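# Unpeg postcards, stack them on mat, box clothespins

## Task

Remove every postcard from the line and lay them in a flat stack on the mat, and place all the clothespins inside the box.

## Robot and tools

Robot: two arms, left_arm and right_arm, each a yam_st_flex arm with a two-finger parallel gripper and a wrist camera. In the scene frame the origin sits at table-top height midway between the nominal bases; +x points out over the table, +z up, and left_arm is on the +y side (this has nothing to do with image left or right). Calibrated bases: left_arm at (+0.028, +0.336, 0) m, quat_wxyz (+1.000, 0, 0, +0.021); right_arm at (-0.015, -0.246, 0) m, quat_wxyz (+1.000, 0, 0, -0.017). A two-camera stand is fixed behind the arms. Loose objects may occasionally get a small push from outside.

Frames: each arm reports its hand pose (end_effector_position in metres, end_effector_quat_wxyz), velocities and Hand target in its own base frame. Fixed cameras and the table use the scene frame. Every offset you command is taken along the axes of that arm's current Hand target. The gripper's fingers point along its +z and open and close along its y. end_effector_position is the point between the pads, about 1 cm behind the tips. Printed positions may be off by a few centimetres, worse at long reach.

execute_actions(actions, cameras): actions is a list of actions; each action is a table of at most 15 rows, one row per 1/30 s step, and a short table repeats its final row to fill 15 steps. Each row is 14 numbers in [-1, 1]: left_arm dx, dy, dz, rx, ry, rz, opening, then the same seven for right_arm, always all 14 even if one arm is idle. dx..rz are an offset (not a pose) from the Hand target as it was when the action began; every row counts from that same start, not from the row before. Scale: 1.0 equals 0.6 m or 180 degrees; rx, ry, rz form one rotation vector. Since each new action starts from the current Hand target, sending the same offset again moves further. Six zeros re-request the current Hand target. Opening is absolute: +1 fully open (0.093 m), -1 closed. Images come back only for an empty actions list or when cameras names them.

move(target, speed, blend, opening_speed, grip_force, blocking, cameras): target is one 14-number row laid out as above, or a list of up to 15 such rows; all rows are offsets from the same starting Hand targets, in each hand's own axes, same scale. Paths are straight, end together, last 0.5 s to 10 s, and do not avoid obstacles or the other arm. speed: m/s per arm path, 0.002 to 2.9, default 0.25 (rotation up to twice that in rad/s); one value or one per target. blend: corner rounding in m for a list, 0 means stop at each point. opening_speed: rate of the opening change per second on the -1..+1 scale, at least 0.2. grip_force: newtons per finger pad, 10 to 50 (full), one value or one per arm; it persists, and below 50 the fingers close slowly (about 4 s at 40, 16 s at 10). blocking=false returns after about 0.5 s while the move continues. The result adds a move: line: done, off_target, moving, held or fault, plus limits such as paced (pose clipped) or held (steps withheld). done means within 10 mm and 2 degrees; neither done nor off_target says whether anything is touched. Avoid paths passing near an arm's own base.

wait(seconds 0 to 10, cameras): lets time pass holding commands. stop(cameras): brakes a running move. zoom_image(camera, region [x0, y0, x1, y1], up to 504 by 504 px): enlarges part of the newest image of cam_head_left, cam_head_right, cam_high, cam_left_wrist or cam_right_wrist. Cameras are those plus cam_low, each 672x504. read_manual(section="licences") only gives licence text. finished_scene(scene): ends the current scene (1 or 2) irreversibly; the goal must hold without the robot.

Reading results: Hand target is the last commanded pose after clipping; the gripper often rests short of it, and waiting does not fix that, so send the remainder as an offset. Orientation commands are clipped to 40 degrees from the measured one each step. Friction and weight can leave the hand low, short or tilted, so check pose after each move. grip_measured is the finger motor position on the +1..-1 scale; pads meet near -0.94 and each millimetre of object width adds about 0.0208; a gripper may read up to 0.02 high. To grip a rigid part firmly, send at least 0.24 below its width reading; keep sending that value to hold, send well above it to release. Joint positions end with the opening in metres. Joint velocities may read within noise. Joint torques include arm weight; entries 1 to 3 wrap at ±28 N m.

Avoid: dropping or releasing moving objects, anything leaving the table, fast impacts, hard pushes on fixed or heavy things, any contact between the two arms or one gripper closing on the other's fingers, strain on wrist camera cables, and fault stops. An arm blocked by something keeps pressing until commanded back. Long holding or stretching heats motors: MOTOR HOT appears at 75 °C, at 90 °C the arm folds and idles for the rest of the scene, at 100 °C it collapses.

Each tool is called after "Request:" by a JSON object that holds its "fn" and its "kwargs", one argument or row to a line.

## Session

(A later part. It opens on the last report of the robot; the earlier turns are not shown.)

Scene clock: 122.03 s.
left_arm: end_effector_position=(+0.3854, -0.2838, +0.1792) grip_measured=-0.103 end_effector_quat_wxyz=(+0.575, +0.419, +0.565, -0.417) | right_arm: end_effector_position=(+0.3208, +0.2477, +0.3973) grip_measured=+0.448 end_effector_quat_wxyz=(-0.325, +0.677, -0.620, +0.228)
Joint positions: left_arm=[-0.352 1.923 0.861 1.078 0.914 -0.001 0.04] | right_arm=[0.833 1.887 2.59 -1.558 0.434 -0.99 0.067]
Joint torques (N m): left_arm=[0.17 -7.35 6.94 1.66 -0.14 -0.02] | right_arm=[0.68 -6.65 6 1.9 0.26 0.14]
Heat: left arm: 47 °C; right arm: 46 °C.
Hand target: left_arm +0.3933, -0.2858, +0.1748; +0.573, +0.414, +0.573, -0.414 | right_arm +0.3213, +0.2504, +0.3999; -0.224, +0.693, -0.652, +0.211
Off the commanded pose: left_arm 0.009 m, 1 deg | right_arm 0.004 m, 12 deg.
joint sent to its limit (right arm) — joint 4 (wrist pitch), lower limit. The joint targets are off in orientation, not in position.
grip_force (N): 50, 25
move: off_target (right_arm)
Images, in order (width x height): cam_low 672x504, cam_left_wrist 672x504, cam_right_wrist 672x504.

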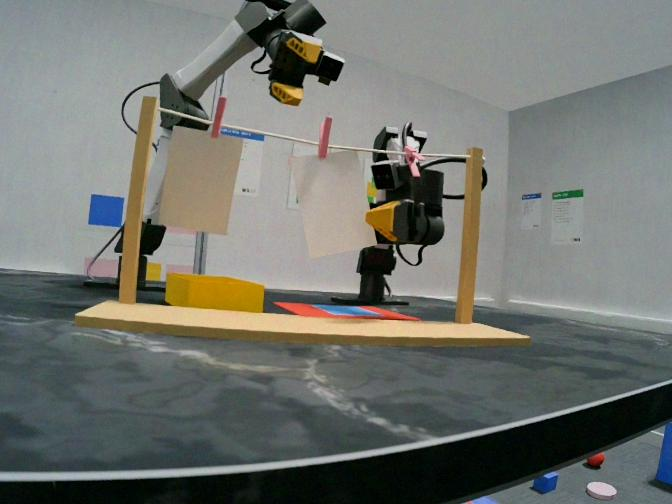

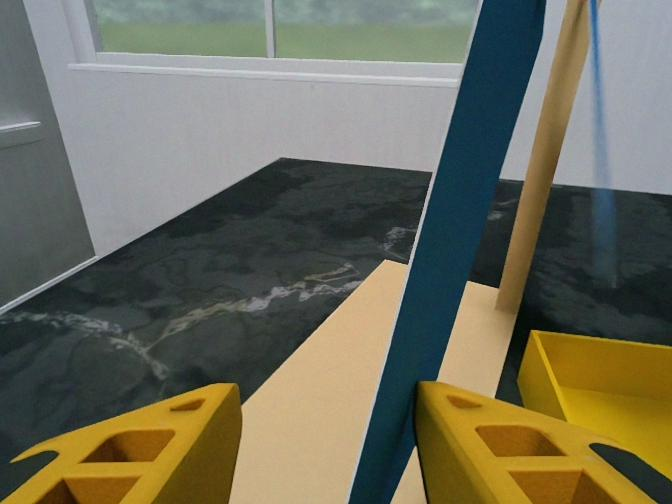

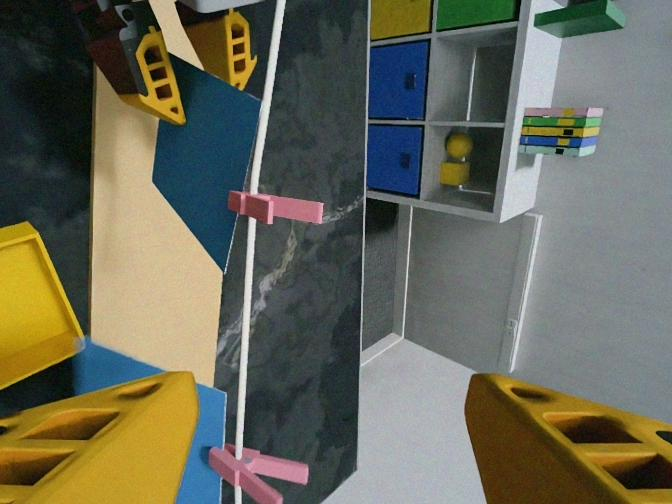

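Request:
{"fn": "move", "kwargs": {
  "target": [0,-0.01,0.01,0,0,0,-1,0,0,0,0,0,0,0.45],
  "opening_speed": 1,
  "grip_force": [25,50],
  "cameras": ["cam_left_wrist","cam_low","cam_right_wrist"]
}}

Request:
{"fn": "zoom_image", "kwargs": {
  "camera": "cam_right_wrist",
  "region": [100, 60, 380, 300]
}}

Scene clock: 125.97 s.
left_arm: end_effector_position=(+0.3834, -0.2903, +0.1793) grip_measured=-0.983 end_effector_quat_wxyz=(+0.576, +0.418, +0.566, -0.416) | right_arm: end_effector_position=(+0.3208, +0.2477, +0.3973) grip_measured=+0.448 end_effector_quat_wxyz=(-0.325, +0.677, -0.620, +0.228)
Joint positions: left_arm=[-0.372 1.923 0.861 1.078 0.89 -0.001 0] | right_arm=[0.833 1.887 2.59 -1.558 0.434 -0.99 0.067]
Joint torques (N m): left_arm=[0.05 -7.39 6.64 1.69 -0.13 -0.04] | right_arm=[0.65 -6.64 5.97 1.91 0.26 0.12]
Heat: left arm: 47 °C; right arm: 46 °C.
Hand target: left_arm +0.3896, -0.2933, +0.1749; +0.573, +0.414, +0.573, -0.414 | right_arm +0.3213, +0.2504, +0.3999; -0.224, +0.693, -0.652, +0.211
Off the commanded pose: left_arm 0.008 m, 1 deg | right_arm 0.004 m, 12 deg.
joint sent to its limit (right arm) — joint 4 (wrist pitch), lower limit. The joint targets are off in orientation, not in position.
grip_force (N): 25, 50
move: off_target (right_arm)
Images, in order (width x height): cam_low 672x504, cam_left_wrist 672x504, cam_right_wrist 672x504.

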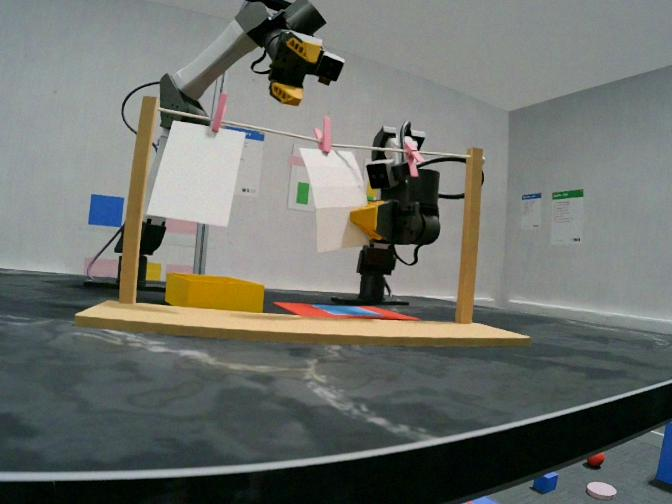

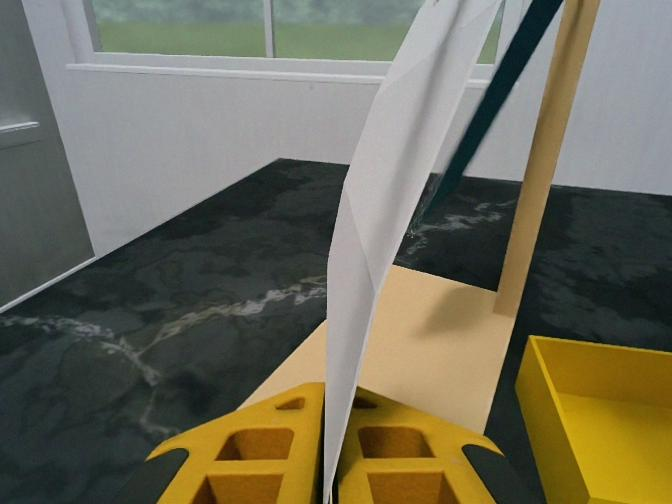

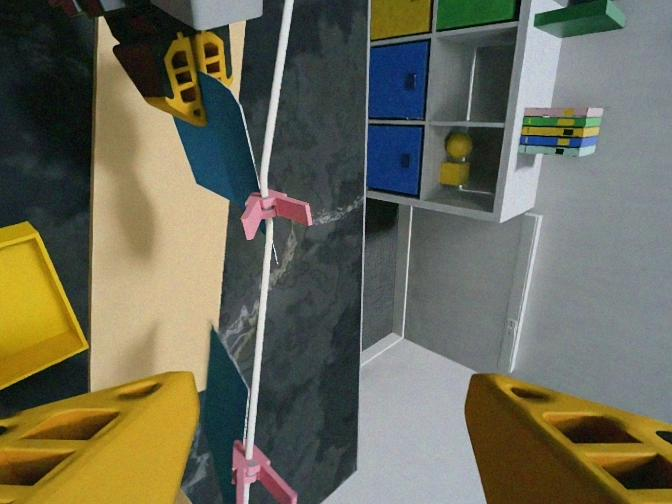

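Scaled by 1.800 from the camera's 672x504 image, which has a finer 960x720 frame.

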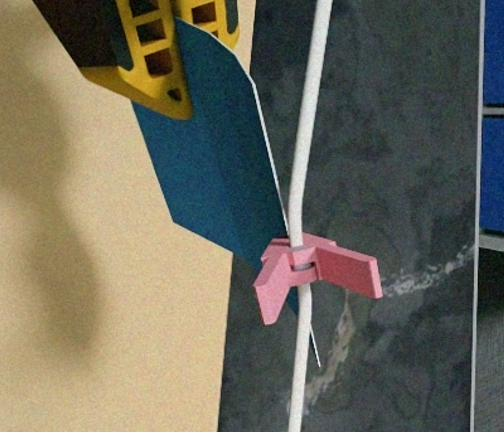

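Request:
{"fn": "move", "kwargs": {
  "target": [0,0,0,0,0,0,-1,-0.02,0.03,0.075,-0.06,0.07,-0.08,0.45],
  "speed": 0.2,
  "cameras": ["cam_right_wrist","cam_head_left"]
}}

Scene clock: 129.97 s.
left_arm: end_effector_position=(+0.3834, -0.2903, +0.1793) grip_measured=-0.983 end_effector_quat_wxyz=(+0.576, +0.418, +0.566, -0.416) | right_arm: end_effector_position=(+0.3322, +0.2602, +0.3607) grip_measured=+0.448 end_effector_quat_wxyz=(-0.239, +0.744, -0.550, +0.297)
Joint positions: left_arm=[-0.372 1.923 0.861 1.078 0.89 -0.001 0] | right_arm=[0.874 1.955 2.53 -1.558 0.548 -1.164 0.067]
Joint torques (N m): left_arm=[0.06 -7.3 6.64 1.65 -0.14 -0.02] | right_arm=[0.7 -7.83 3.47 1.63 0.34 0.15]
Heat: left arm: 46 °C; right arm: 46 °C.
Hand target: left_arm +0.3896, -0.2933, +0.1749; +0.573, +0.414, +0.573, -0.414 | right_arm +0.3323, +0.2631, +0.3531; -0.058, +0.759, -0.598, +0.250
Off the commanded pose: left_arm 0.008 m, 1 deg | right_arm 0.008 m, 22 deg.
joint sent to its limit (right arm) — joint 4 (wrist pitch), lower limit. The joint targets are off in orientation, not in position.
grip_force (N): 25, 50
move: off_target (right_arm)
Images, in order (width x height): cam_head_left 672x504, cam_right_wrist 672x504.

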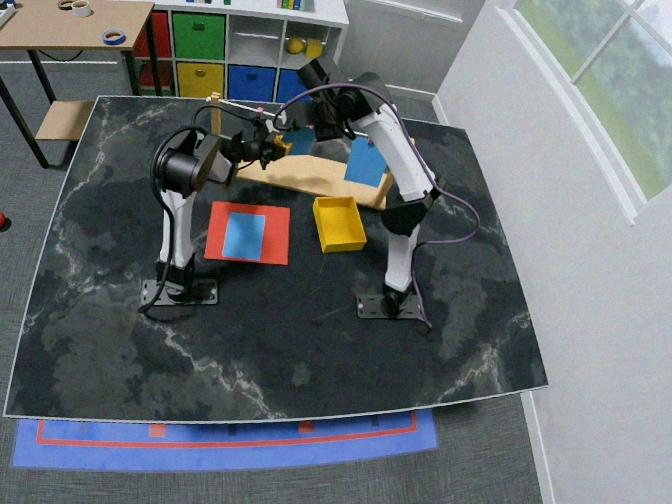

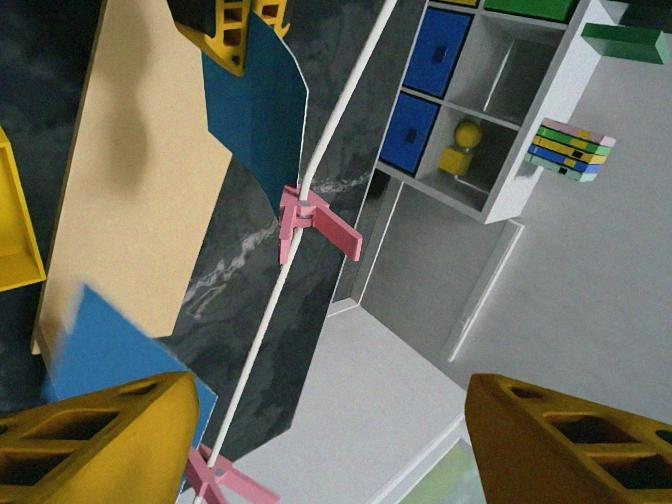

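Request:
{"fn": "move", "kwargs": {
  "target": [0,0,0,0,0,0,-1,-0.028,-0.028,0.066,0.113,-0.046,0.01,0.45],
  "speed": 0.15,
  "cameras": ["cam_right_wrist","cam_low"]
}}

Scene clock: 133.03 s.
left_arm: end_effector_position=(+0.3834, -0.2903, +0.1793) grip_measured=-0.983 end_effector_quat_wxyz=(+0.576, +0.418, +0.566, -0.416) | right_arm: end_effector_position=(+0.3644, +0.2779, +0.3133) grip_measured=+0.448 end_effector_quat_wxyz=(-0.227, +0.745, -0.552, +0.299)
Joint positions: left_arm=[-0.372 1.923 0.861 1.078 0.89 -0.001 0] | right_arm=[0.841 1.955 2.294 -1.329 0.538 -1.189 0.067]
Joint torques (N m): left_arm=[0.12 -7.43 6.72 1.7 -0.14 -0.02] | right_arm=[-0.46 -12.07 4.12 1.81 0.11 0.13]
Heat: left arm: 46 °C; right arm: 45 °C.
Hand target: left_arm +0.3896, -0.2933, +0.1749; +0.573, +0.414, +0.573, -0.414 | right_arm +0.3621, +0.2752, +0.3200; -0.238, +0.744, -0.550, +0.296
Off the commanded pose: left_arm 0.008 m, 1 deg | right_arm 0.008 m, 1 deg.
grip_force (N): 25, 50
move: done
Images, in order (width x height): cam_low 672x504, cam_right_wrist 672x504.

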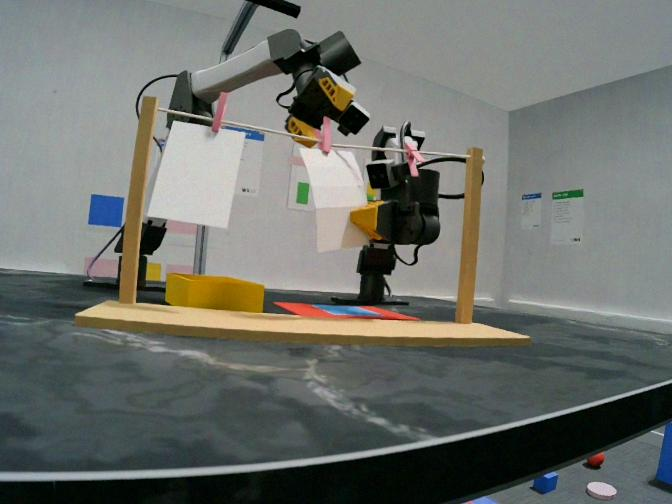

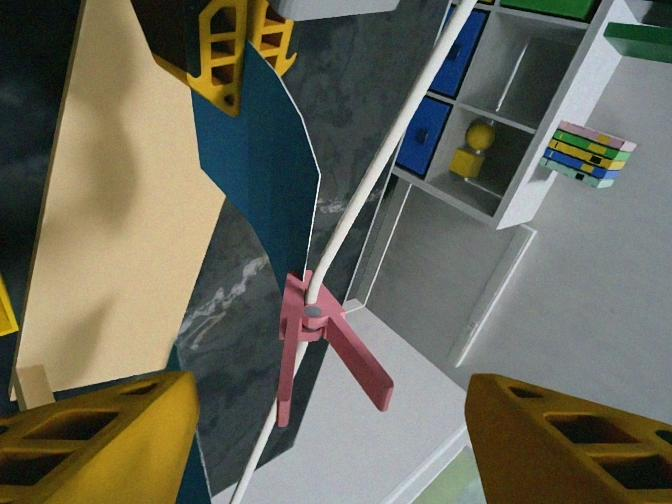

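Request:
{"fn": "move", "kwargs": {
  "target": [0,0,0,0,0,0,-1,0,0,0.012,0,0,0,-0.95],
  "opening_speed": 1,
  "grip_force": [25,50],
  "cameras": ["cam_right_wrist"]
}}

Scene clock: 135.07 s.
left_arm: end_effector_position=(+0.3829, -0.2911, +0.1793) grip_measured=-0.983 end_effector_quat_wxyz=(+0.575, +0.419, +0.565, -0.417) | right_arm: end_effector_position=(+0.3687, +0.2793, +0.3072) grip_measured=-0.946 end_effector_quat_wxyz=(-0.227, +0.746, -0.551, +0.297)
Joint positions: left_arm=[-0.374 1.923 0.861 1.078 0.89 -0.001 0] | right_arm=[0.833 1.955 2.266 -1.299 0.53 -1.199 0]
Joint torques (N m): left_arm=[0.24 -7.53 6.42 1.72 -0.19 -0.02] | right_arm=[-0.72 -12.27 4.26 1.82 0.13 0.14]
Heat: left arm: 46 °C; right arm: 45 °C.
Hand target: left_arm +0.3896, -0.2933, +0.1749; +0.573, +0.414, +0.573, -0.414 | right_arm +0.3672, +0.2754, +0.3149; -0.238, +0.744, -0.550, +0.296
Off the commanded pose: left_arm 0.008 m, 1 deg | right_arm 0.009 m, 1 deg.
grip_force (N): 25, 50
move: done
Images, in order (width x height): cam_right_wrist 672x504.

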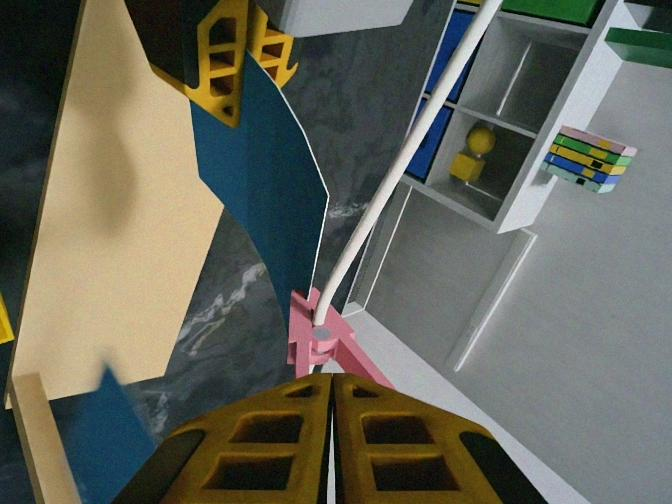

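Request:
{"fn": "move", "kwargs": {
  "target": [
    [0,0,0,0,0,0,-1,0,0,0,0,0,0,0.45],
    [0,0,0,0,0,0,-1,0.01,0,0.025,0,0,0,0.45]
  ],
  "speed": 0.1,
  "cameras": ["cam_right_wrist"]
}}

Scene clock: 137.57 s.
left_arm: end_effector_position=(+0.3829, -0.2911, +0.1793) grip_measured=-0.983 end_effector_quat_wxyz=(+0.575, +0.419, +0.565, -0.417) | right_arm: end_effector_position=(+0.3831, +0.2747, +0.2917) grip_measured=+0.448 end_effector_quat_wxyz=(-0.220, +0.747, -0.552, +0.297)
Joint positions: left_arm=[-0.374 1.923 0.861 1.078 0.89 -0.001 0] | right_arm=[0.799 1.955 2.199 -1.23 0.514 -1.229 0.067]
Joint torques (N m): left_arm=[0.42 -7.46 6.76 1.71 -0.19 -0.03] | right_arm=[-0.59 -13.75 4.34 1.89 0.09 0.12]
Heat: left arm: 46 °C; right arm: 45 °C.
Hand target: left_arm +0.3896, -0.2933, +0.1749; +0.573, +0.414, +0.573, -0.414 | right_arm +0.3791, +0.2700, +0.3052; -0.238, +0.744, -0.550, +0.296
Off the commanded pose: left_arm 0.008 m, 1 deg | right_arm 0.015 m, 2 deg.
grip_force (N): 25, 50
move: off_target (right_arm)
Images, in order (width x height): cam_right_wrist 672x504.

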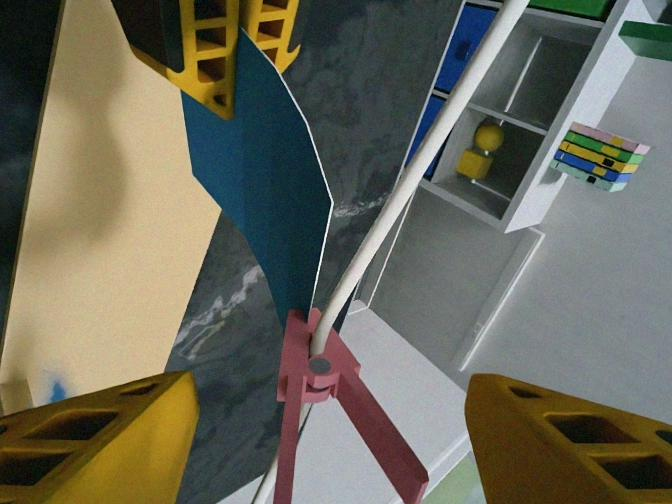

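Request:
{"fn": "move", "kwargs": {
  "target": [
    [0,0,0,0,0,0,-1,0,0,-0.01,0,0,0,0.45],
    [0,0,0,0,0,0,-1,0,0,-0.01,0,0,0,-0.95]
  ],
  "speed": 0.1,
  "opening_speed": 1,
  "cameras": ["cam_right_wrist"]
}}

Scene clock: 141.27 s.
left_arm: end_effector_position=(+0.3829, -0.2911, +0.1790) grip_measured=-0.983 end_effector_quat_wxyz=(+0.575, +0.419, +0.566, -0.417) | right_arm: end_effector_position=(+0.3821, +0.2738, +0.2948) grip_measured=-0.735 end_effector_quat_wxyz=(-0.224, +0.746, -0.552, +0.298)
Joint positions: left_arm=[-0.374 1.923 0.861 1.076 0.89 -0.001 0] | right_arm=[0.799 1.948 2.199 -1.23 0.514 -1.23 0.01]
Joint torques (N m): left_arm=[0.13 -7.62 6.74 1.7 -0.17 0.01] | right_arm=[0.17 -13.27 5.49 1.62 0.12 0.19]
Heat: left arm: 46 °C; right arm: 44 °C.
Hand target: left_arm +0.3895, -0.2933, +0.1749; +0.573, +0.414, +0.573, -0.414 | right_arm +0.3749, +0.2698, +0.3095; -0.238, +0.744, -0.550, +0.296
Off the commanded pose: left_arm 0.008 m, 1 deg | right_arm 0.017 m, 2 deg.
grip_force (N): 25, 50
move: off_target (right_arm); target 2's new opening was sent with right_arm's hand 0.017 m and 2 deg from that target
Images, in order (width x height): cam_right_wrist 672x504.

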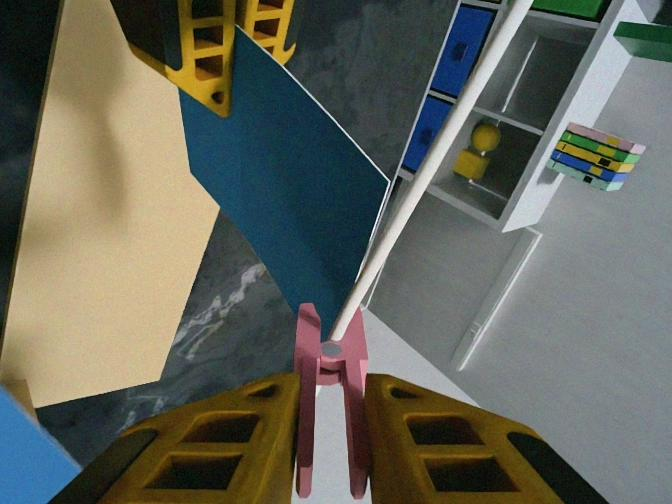

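Request:
{"fn": "move", "kwargs": {
  "target": [0,0,0,0,0,0,-1,0,0,-0.08,0,0,0,-0.95],
  "speed": 0.1,
  "cameras": ["cam_right_wrist","cam_low"]
}}

Scene clock: 142.90 s.
left_arm: end_effector_position=(+0.3830, -0.2910, +0.1789) grip_measured=-0.983 end_effector_quat_wxyz=(+0.575, +0.419, +0.566, -0.417) | right_arm: end_effector_position=(+0.3449, +0.2722, +0.3263) grip_measured=-0.748 end_effector_quat_wxyz=(-0.219, +0.753, -0.547, +0.291)
Joint positions: left_arm=[-0.374 1.923 0.861 1.076 0.89 -0.001 0] | right_arm=[0.864 1.948 2.365 -1.44 0.533 -1.174 0.009]
Joint torques (N m): left_arm=[0.28 -7.53 6.72 1.74 -0.13 -0.01] | right_arm=[0.35 -11.12 7.25 1.59 0.33 0.27]
Heat: left arm: 46 °C; right arm: 44 °C.
Hand target: left_arm +0.3896, -0.2933, +0.1748; +0.573, +0.414, +0.573, -0.414 | right_arm +0.3412, +0.2684, +0.3436; -0.238, +0.744, -0.550, +0.296
Off the commanded pose: left_arm 0.008 m, 1 deg | right_arm 0.018 m, 3 deg.
grip_force (N): 25, 50
move: off_target (right_arm)
Images, in order (width x height): cam_low 672x504, cam_right_wrist 672x504.

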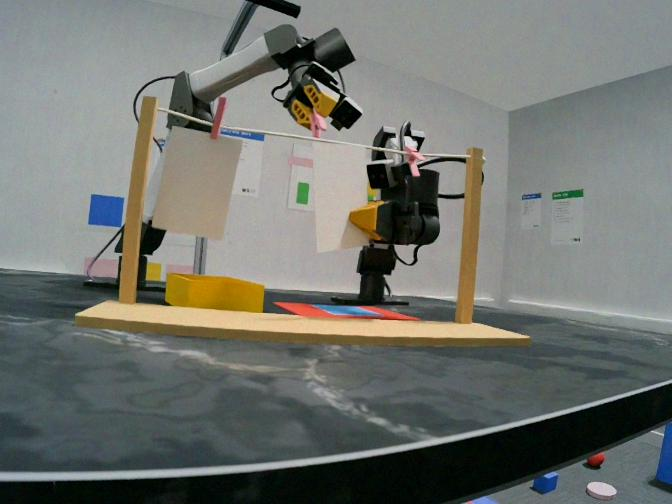

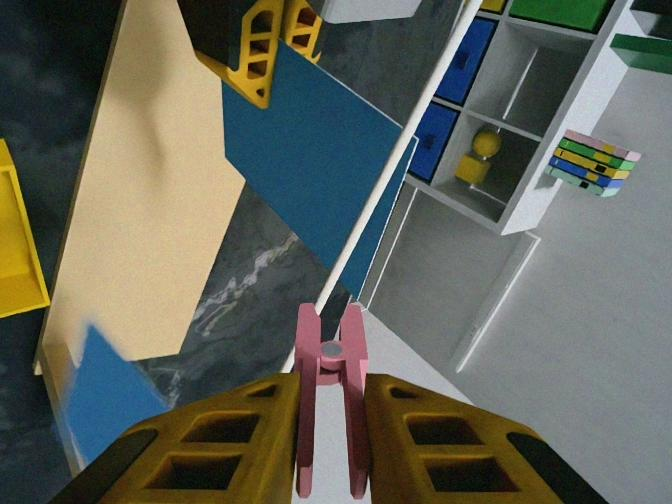

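Request:
{"fn": "move", "kwargs": {
  "target": [0.092,0,0,0,0,0,-1,0.123,0.33,-0.006,0,0,0,-0.95],
  "speed": 0.22,
  "cameras": ["cam_right_wrist","cam_head_left","cam_low","cam_left_wrist"]
}}

Scene clock: 148.27 s.
left_arm: end_effector_position=(+0.3896, -0.2936, +0.1280) grip_measured=-0.983 end_effector_quat_wxyz=(+0.572, +0.418, +0.569, -0.418) | right_arm: end_effector_position=(+0.2209, +0.1419, +0.2269) grip_measured=-0.749 end_effector_quat_wxyz=(-0.235, +0.746, -0.550, +0.293)
Joint positions: left_arm=[-0.374 2.108 0.861 1.252 0.89 -0.001 0] | right_arm=[0.922 1.057 1.088 -1.05 0.566 -1.114 0.009]
Joint torques (N m): left_arm=[0.23 -8.17 3.51 2.12 -0.15 -0.02] | right_arm=[0.64 -2.8 4.67 1.76 0.36 0.28]
Heat: left arm: 46 °C; right arm: 45 °C.
Hand target: left_arm +0.3895, -0.2933, +0.1197; +0.573, +0.414, +0.573, -0.414 | right_arm +0.2205, +0.1419, +0.2249; -0.238, +0.744, -0.550, +0.296
Off the commanded pose: left_arm 0.008 m, 1 deg | right_arm 0.002 m, 1 deg.
grip_force (N): 25, 50
move: done
Images, in order (width x height): cam_head_left 672x504, cam_low 672x504, cam_left_wrist 672x504, cam_right_wrist 672x504.

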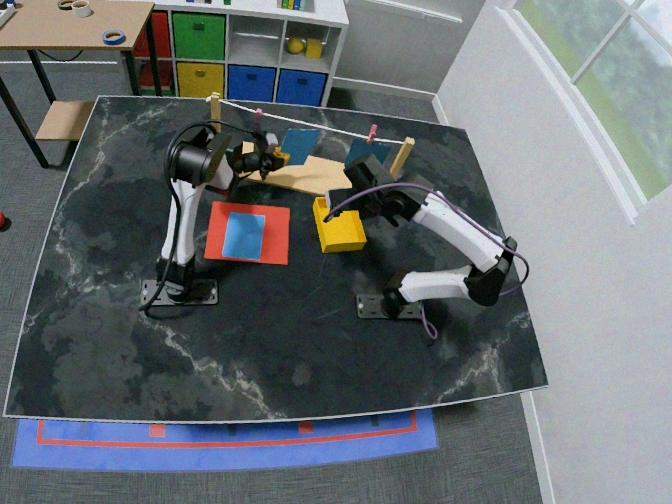

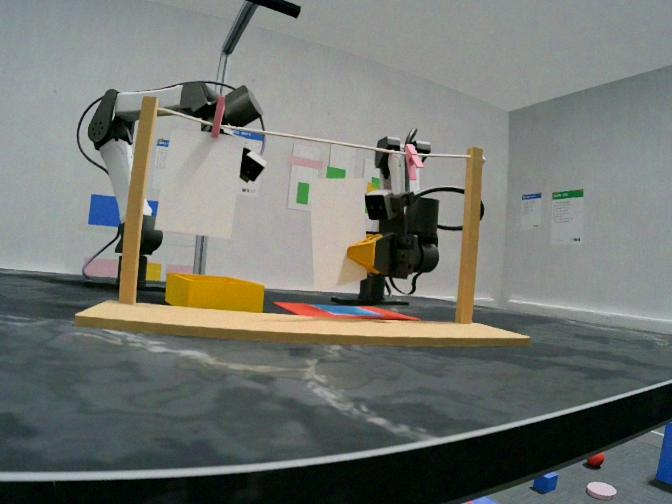

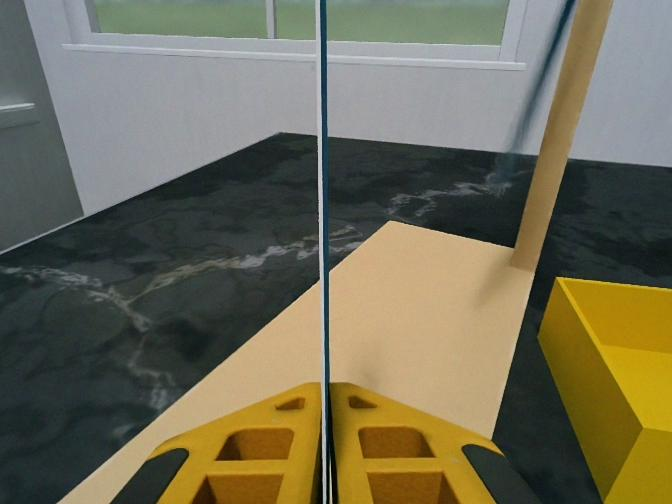

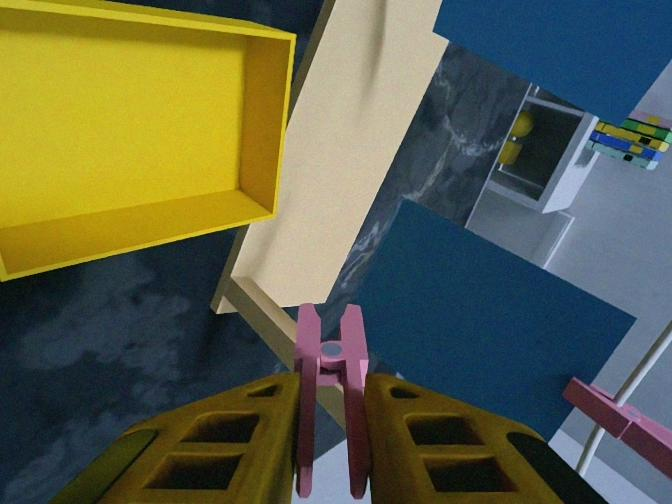

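Request:
{"fn": "move", "kwargs": {
  "target": [
    [0,0,0,0,0,0,-1,-0.04,0.11,0.212,-0.16,-0.047,0.005,-0.95],
    [0,0,0,0,0,0,-1,-0.04,0.11,0.212,-0.16,-0.047,0.005,0.1],
    [0,0,0,0,0,0,-1,0.047,-0.047,-0.06,-0.16,-0.047,0.005,0.1]
  ],
  "speed": 0.2,
  "opening_speed": 1,
  "cameras": ["cam_right_wrist","cam_head_right"]
}}

Request:
{"fn": "move", "kwargs": {
  "target": [
    [0.092,-0.148,-0.084,0,0,0,-1,0,0,0,0,0,0,0.1],
    [0.0,-0.253,-0.295,-0.072,0.224,-0.448,-1,0,0,0,0,0,0,0.1]
  ],
  "speed": 0.25,
  "blend": [0.03,0],
  "cameras": ["cam_left_wrist","cam_head_right","cam_head_left"]
}}

Scene clock: 155.20 s.
left_arm: end_effector_position=(+0.3896, -0.2936, +0.1281) grip_measured=-0.983 end_effector_quat_wxyz=(+0.572, +0.418, +0.569, -0.418) | right_arm: end_effector_position=(+0.2220, +0.1222, +0.2665) grip_measured=+0.098 end_effector_quat_wxyz=(-0.118, +0.792, -0.589, +0.110)
Joint positions: left_arm=[-0.374 2.108 0.861 1.253 0.89 -0.001 0] | right_arm=[0.587 1.352 1.633 -1.553 0.126 -1.294 0.05]
Joint torques (N m): left_arm=[0.1 -7.92 3.64 2.12 -0.16 -0.01] | right_arm=[-0.79 -4.4 6.86 0.98 -0.11 0.12]
Heat: left arm: 46 °C; right arm: 45 °C.
Hand target: left_arm +0.3895, -0.2933, +0.1197; +0.573, +0.414, +0.573, -0.414 | right_arm +0.2206, +0.1218, +0.2747; -0.087, +0.795, -0.593, +0.093
Off the commanded pose: left_arm 0.008 m, 1 deg | right_arm 0.008 m, 4 deg.
joint sent to its limit (right arm) — joint 4 (wrist pitch), lower limit. The joint targets are off in orientation, not in position.
grip_force (N): 25, 50
move: off_target (right_arm)
Images, in order (width x height): cam_head_right 672x504, cam_right_wrist 672x504.

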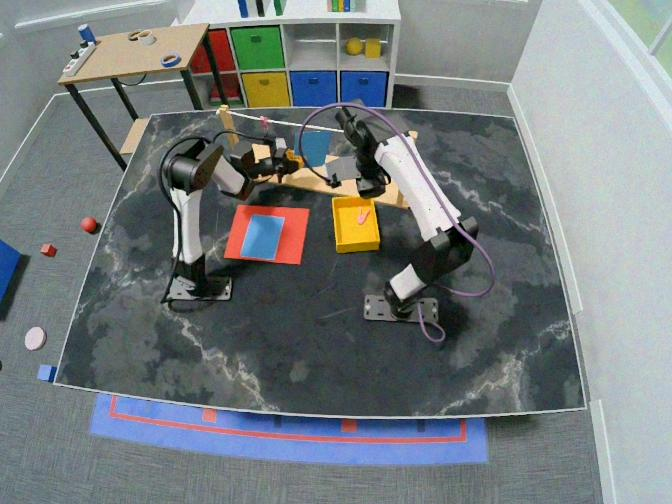

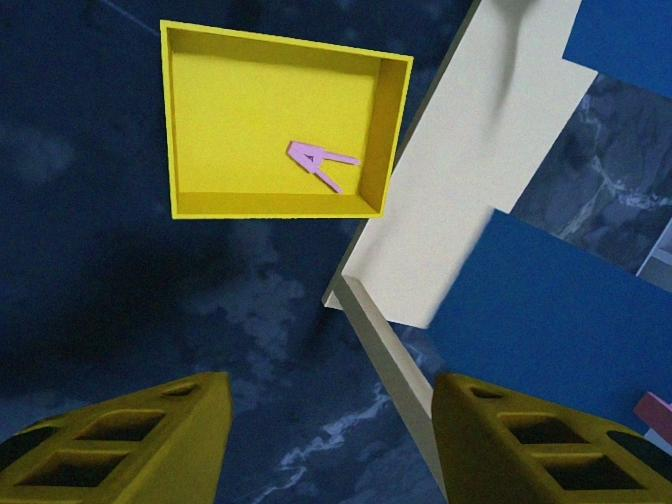

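Scene clock: 159.77 s.
left_arm: end_effector_position=(+0.1864, -0.1725, +0.1140) grip_measured=-0.983 end_effector_quat_wxyz=(+0.003, +0.001, +0.888, -0.459) | right_arm: end_effector_position=(+0.2219, +0.1221, +0.2665) grip_measured=+0.098 end_effector_quat_wxyz=(-0.118, +0.792, -0.589, +0.110)
Joint positions: left_arm=[-0.187 1.224 0.666 -0.75 0.928 -0.317 0] | right_arm=[0.587 1.352 1.633 -1.553 0.126 -1.294 0.05]
Joint torques (N m): left_arm=[0.96 -2.03 7.62 0.52 0.8 0.08] | right_arm=[-0.76 -4.44 6.87 1.01 -0.1 0.1]
Heat: left arm: 46 °C; right arm: 44 °C.
Hand target: left_arm +0.1898, -0.1729, +0.1197; +0.001, +0.000, +0.886, -0.463 | right_arm +0.2206, +0.1218, +0.2747; -0.087, +0.795, -0.593, +0.093
Off the commanded pose: left_arm 0.007 m, 1 deg | right_arm 0.008 m, 4 deg.
joint sent to its limit (right arm) — joint 4 (wrist pitch), lower limit. The joint targets are off in orientation, not in position.
grip_force (N): 25, 50
move: off_target (right_arm)
Images, in order (width x height): cam_head_left 672x504, cam_head_right 672x504, cam_left_wrist 672x504.

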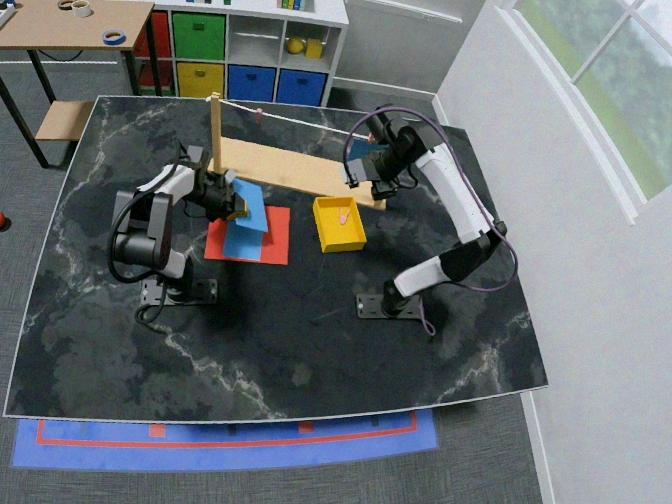

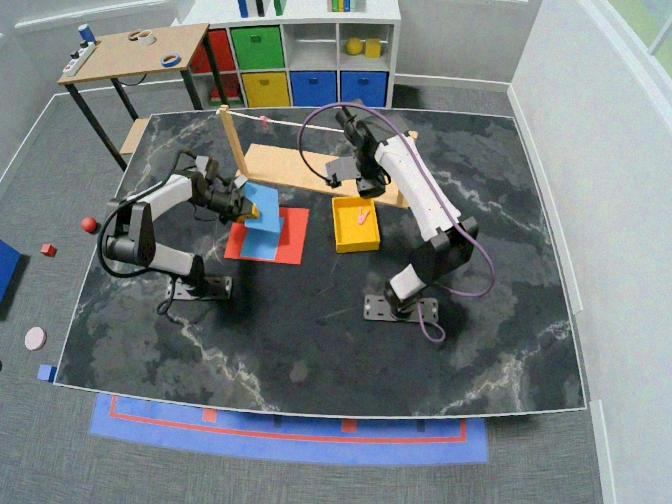

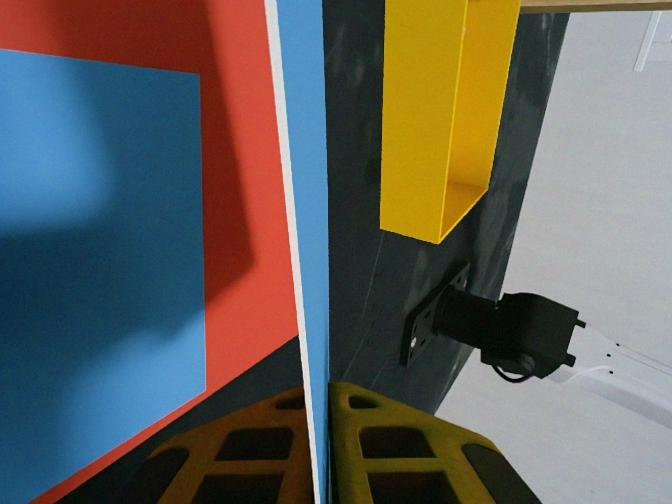

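Request:
{"fn": "move", "kwargs": {
  "target": [
    [0.058,0.09,0.046,0,0,0,-1,0,0,0,0,0,0,0.1],
    [0.058,0.09,0.046,0,0,0,-0.6,0,0,0,0,0,0,0.1],
    [0.058,0.09,-0.114,0,0,0,-0.6,0,0,0,0,0,0,0.1]
  ],
  "opening_speed": 0.4,
  "speed": 0.15,
  "cameras": ["cam_left_wrist","cam_head_left","cam_right_wrist","cam_low"]
}}

Scene clock: 164.80 s.
left_arm: end_effector_position=(+0.1529, -0.0894, +0.1127) grip_measured=-0.603 end_effector_quat_wxyz=(+0.003, -0.001, +0.883, -0.469) | right_arm: end_effector_position=(+0.2219, +0.1221, +0.2665) grip_measured=+0.098 end_effector_quat_wxyz=(-0.118, +0.792, -0.589, +0.110)
Joint positions: left_arm=[0.318 1.329 0.702 -1.368 0.908 0.526 0.016] | right_arm=[0.587 1.352 1.633 -1.553 0.126 -1.294 0.05]
Joint torques (N m): left_arm=[1.17 -1.72 6.04 -0.68 0.42 0.1] | right_arm=[-0.79 -4.46 6.87 1.01 -0.09 0.11]
Heat: left arm: 45 °C; right arm: 44 °C.
Hand target: left_arm +0.1551, -0.0860, +0.1144; +0.001, +0.001, +0.886, -0.463 | right_arm +0.2206, +0.1218, +0.2747; -0.087, +0.795, -0.593, +0.093
Off the commanded pose: left_arm 0.004 m, 1 deg | right_arm 0.008 m, 4 deg.
joint sent to its limit (right arm) — joint 4 (wrist pitch), lower limit. The joint targets are off in orientation, not in position.
grip_force (N): 25, 50
move: off_target (right_arm)
Images, in order (width x height): cam_head_left 672x504, cam_low 672x504, cam_left_wrist 672x504, cam_right_wrist 672x504.

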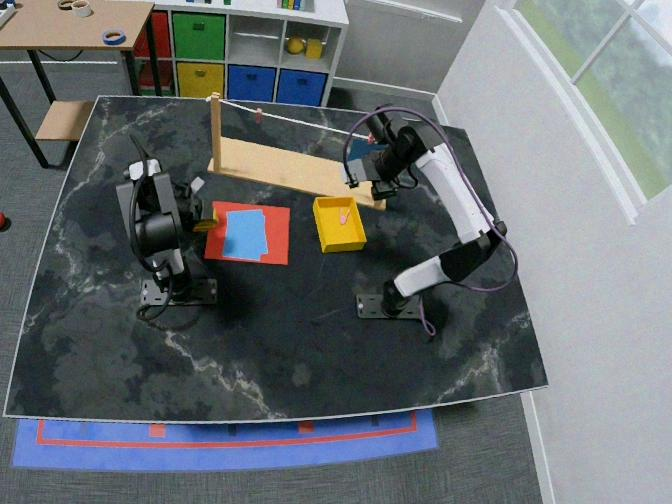

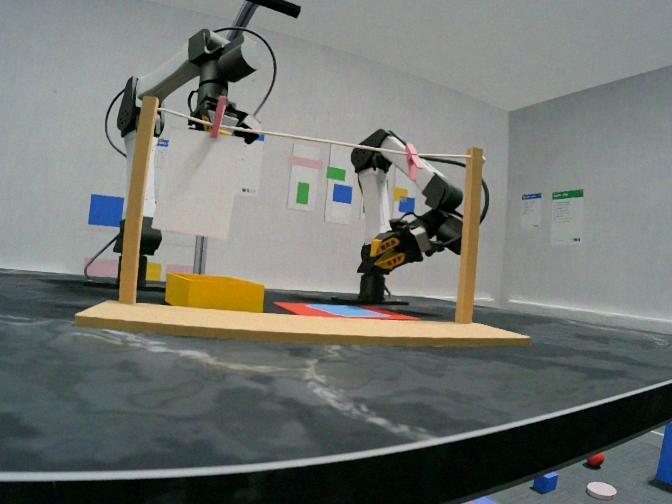

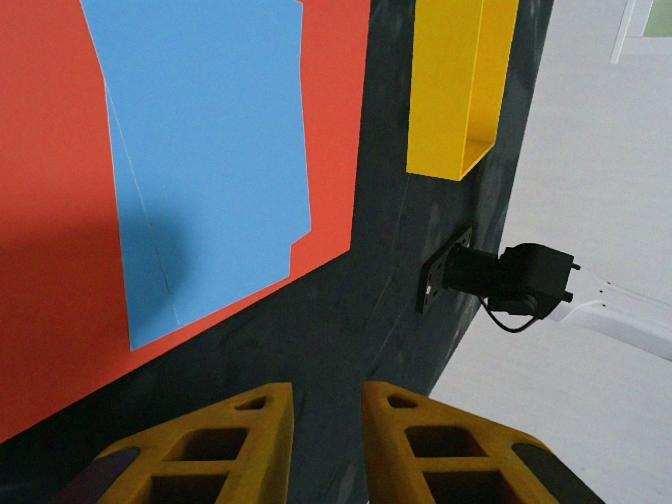

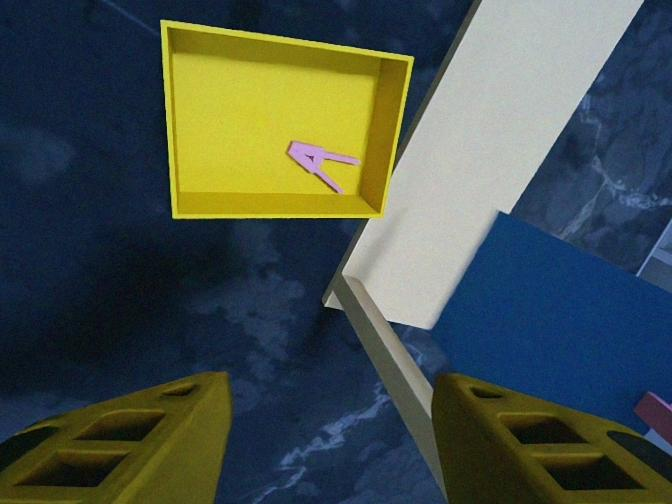

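Request:
{"fn": "move", "kwargs": {
  "target": [
    [-0.192,-0.231,0.111,0.072,-0.224,0.448,-0.1,0,0,0,0,0,0,0.45],
    [-0.35,-0.349,0.333,0.072,-0.224,0.448,-0.1,0,0,0,0,0,0,0.45]
  ],
  "blend": [0.03,0],
  "speed": 0.3,
  "cameras": ["cam_left_wrist","cam_low","cam_right_wrist"]
}}

Scene clock: 171.50 s.
left_arm: end_effector_position=(+0.3581, -0.3659, +0.1780) grip_measured=-0.103 end_effector_quat_wxyz=(+0.576, +0.419, +0.564, -0.418) | right_arm: end_effector_position=(+0.2219, +0.1221, +0.2665) grip_measured=+0.448 end_effector_quat_wxyz=(-0.118, +0.792, -0.589, +0.110)
Joint positions: left_arm=[-0.589 1.966 0.917 1.066 0.677 0.001 0.04] | right_arm=[0.587 1.352 1.633 -1.553 0.126 -1.294 0.067]
Joint torques (N m): left_arm=[0.06 -7.72 6.86 1.86 -0.17 -0.05] | right_arm=[-0.81 -4.44 6.87 1.01 -0.1 0.11]
Heat: left arm: 45 °C; right arm: 44 °C.
Hand target: left_arm +0.3649, -0.3696, +0.1726; +0.573, +0.414, +0.573, -0.414 | right_arm +0.2206, +0.1218, +0.2748; -0.087, +0.795, -0.593, +0.093
Off the commanded pose: left_arm 0.009 m, 1 deg | right_arm 0.008 m, 4 deg.
joint sent to its limit (right arm) — joint 4 (wrist pitch), lower limit. The joint targets are off in orientation, not in position.
grip_force (N): 25, 50
move: off_target (right_arm); blend cut to 0 m at target 1
Images, in order (width x height): cam_low 672x504, cam_left_wrist 672x504, cam_right_wrist 672x504.

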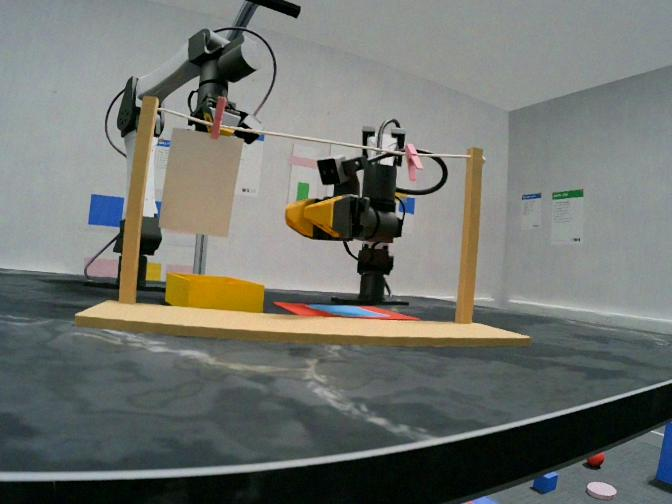

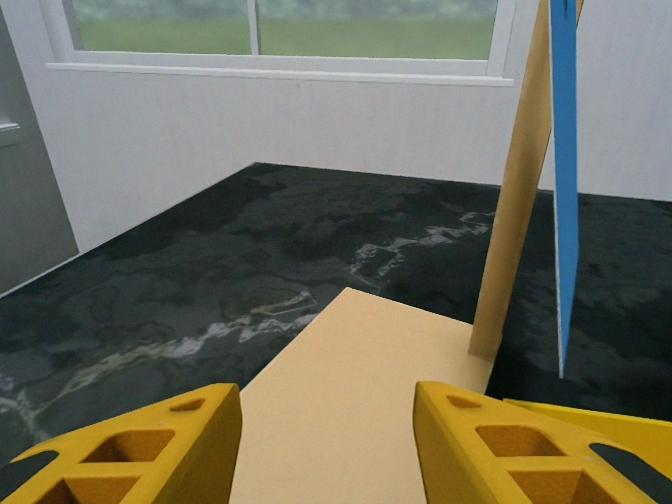

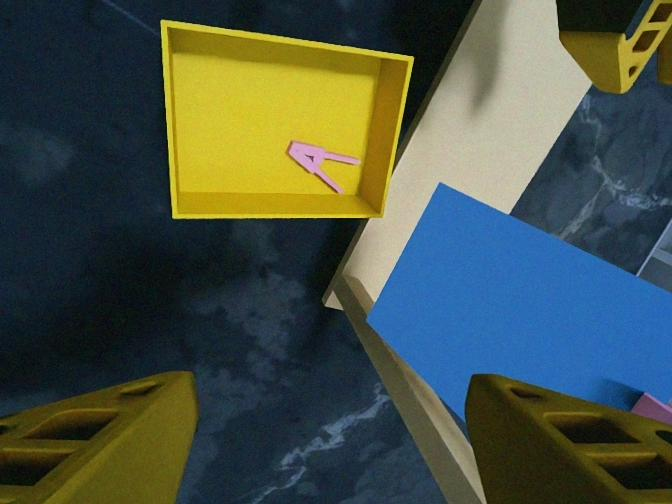

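Request:
{"fn": "wait", "kwargs": {
  "seconds": 1.3,
  "cameras": ["cam_left_wrist","cam_head_right"]
}}

Request:
{"fn": "wait", "kwargs": {
  "seconds": 0.35,
  "cameras": ["cam_left_wrist","cam_high"]
}}

Scene clock: 174.07 s.
left_arm: end_effector_position=(+0.3581, -0.3659, +0.1780) grip_measured=-0.103 end_effector_quat_wxyz=(+0.576, +0.419, +0.564, -0.417) | right_arm: end_effector_position=(+0.2219, +0.1221, +0.2665) grip_measured=+0.448 end_effector_quat_wxyz=(-0.118, +0.792, -0.589, +0.110)
Joint positions: left_arm=[-0.589 1.966 0.917 1.066 0.676 0.001 0.04] | right_arm=[0.587 1.352 1.633 -1.553 0.126 -1.294 0.067]
Joint torques (N m): left_arm=[0.16 -7.77 6.89 1.79 -0.16 -0.02] | right_arm=[-0.81 -4.41 6.83 1.01 -0.1 0.11]
Heat: left arm: 45 °C; right arm: 44 °C.
Hand target: left_arm +0.3649, -0.3696, +0.1726; +0.573, +0.414, +0.573, -0.414 | right_arm +0.2206, +0.1218, +0.2748; -0.087, +0.795, -0.593, +0.093
Tool commands: left_gripper/opening=-0.1 right_gripper/opening=+0.45
Off the commanded pose: left_arm 0.009 m, 1 deg | right_arm 0.008 m, 4 deg.
grip_force (N): 25, 50
wait: 1.30 s; at rest from the start
Images, in order (width x height): cam_head_right 672x504, cam_left_wrist 672x504.

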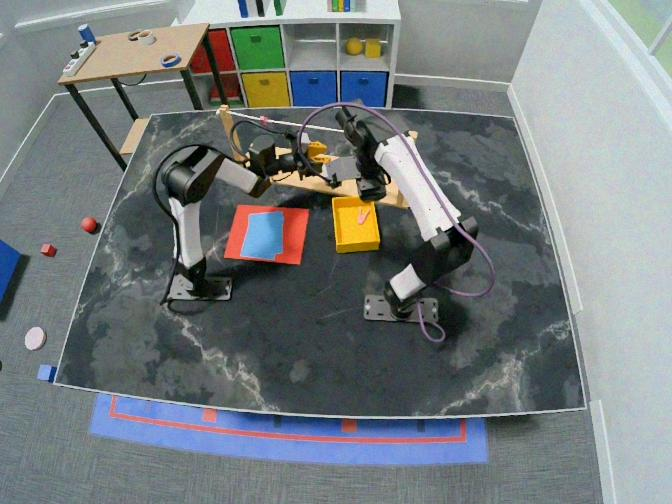

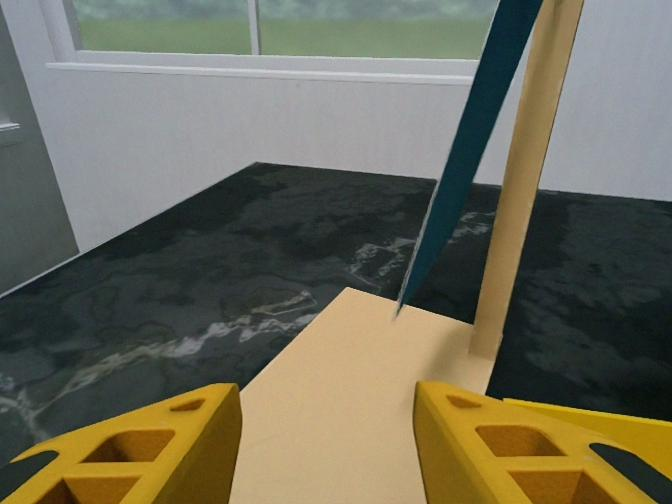

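Scene clock: 174.43 s.
left_arm: end_effector_position=(+0.3581, -0.3659, +0.1780) grip_measured=-0.103 end_effector_quat_wxyz=(+0.576, +0.419, +0.564, -0.417) | right_arm: end_effector_position=(+0.2219, +0.1221, +0.2665) grip_measured=+0.448 end_effector_quat_wxyz=(-0.118, +0.792, -0.589, +0.110)
Joint positions: left_arm=[-0.589 1.966 0.917 1.066 0.676 0.001 0.04] | right_arm=[0.587 1.352 1.633 -1.553 0.126 -1.294 0.067]
Joint torques (N m): left_arm=[0.17 -7.92 7.1 1.82 -0.19 0] | right_arm=[-0.8 -4.4 6.83 1.01 -0.1 0.1]
Heat: left arm: 45 °C; right arm: 44 °C.
Hand target: left_arm +0.3649, -0.3696, +0.1726; +0.573, +0.414, +0.573, -0.414 | right_arm +0.2206, +0.1218, +0.2748; -0.087, +0.795, -0.593, +0.093
Tool commands: left_gripper/opening=-0.1 right_gripper/opening=+0.45
Off the commanded pose: left_arm 0.009 m, 1 deg | right_arm 0.008 m, 4 deg.
grip_force (N): 25, 50
wait: 0.37 s; at rest by 0.17 s
Images, in order (width x height): cam_high 672x504, cam_left_wrist 672x504.

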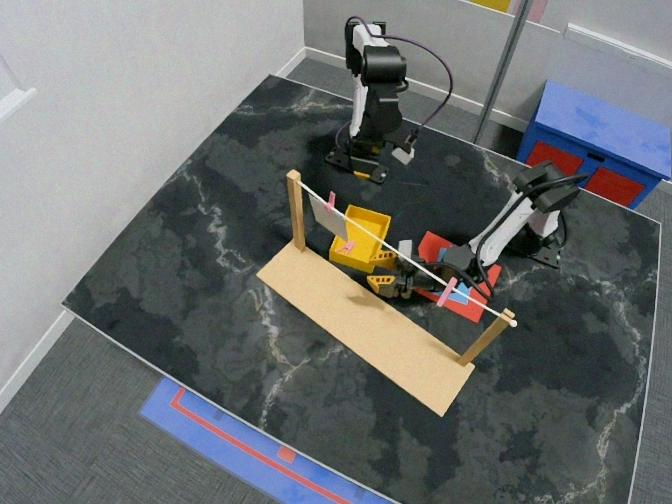

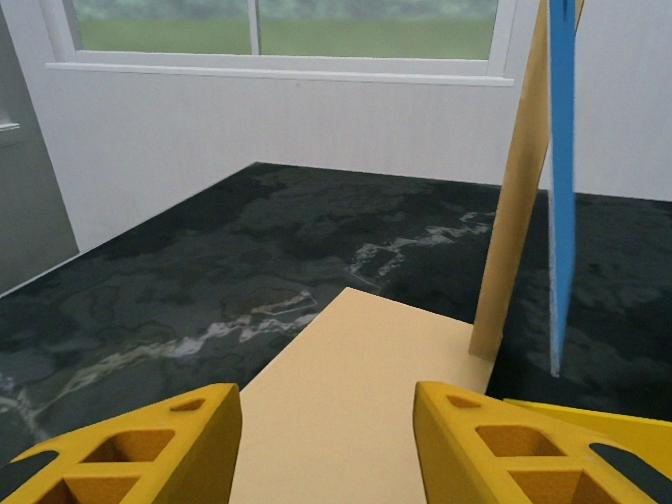

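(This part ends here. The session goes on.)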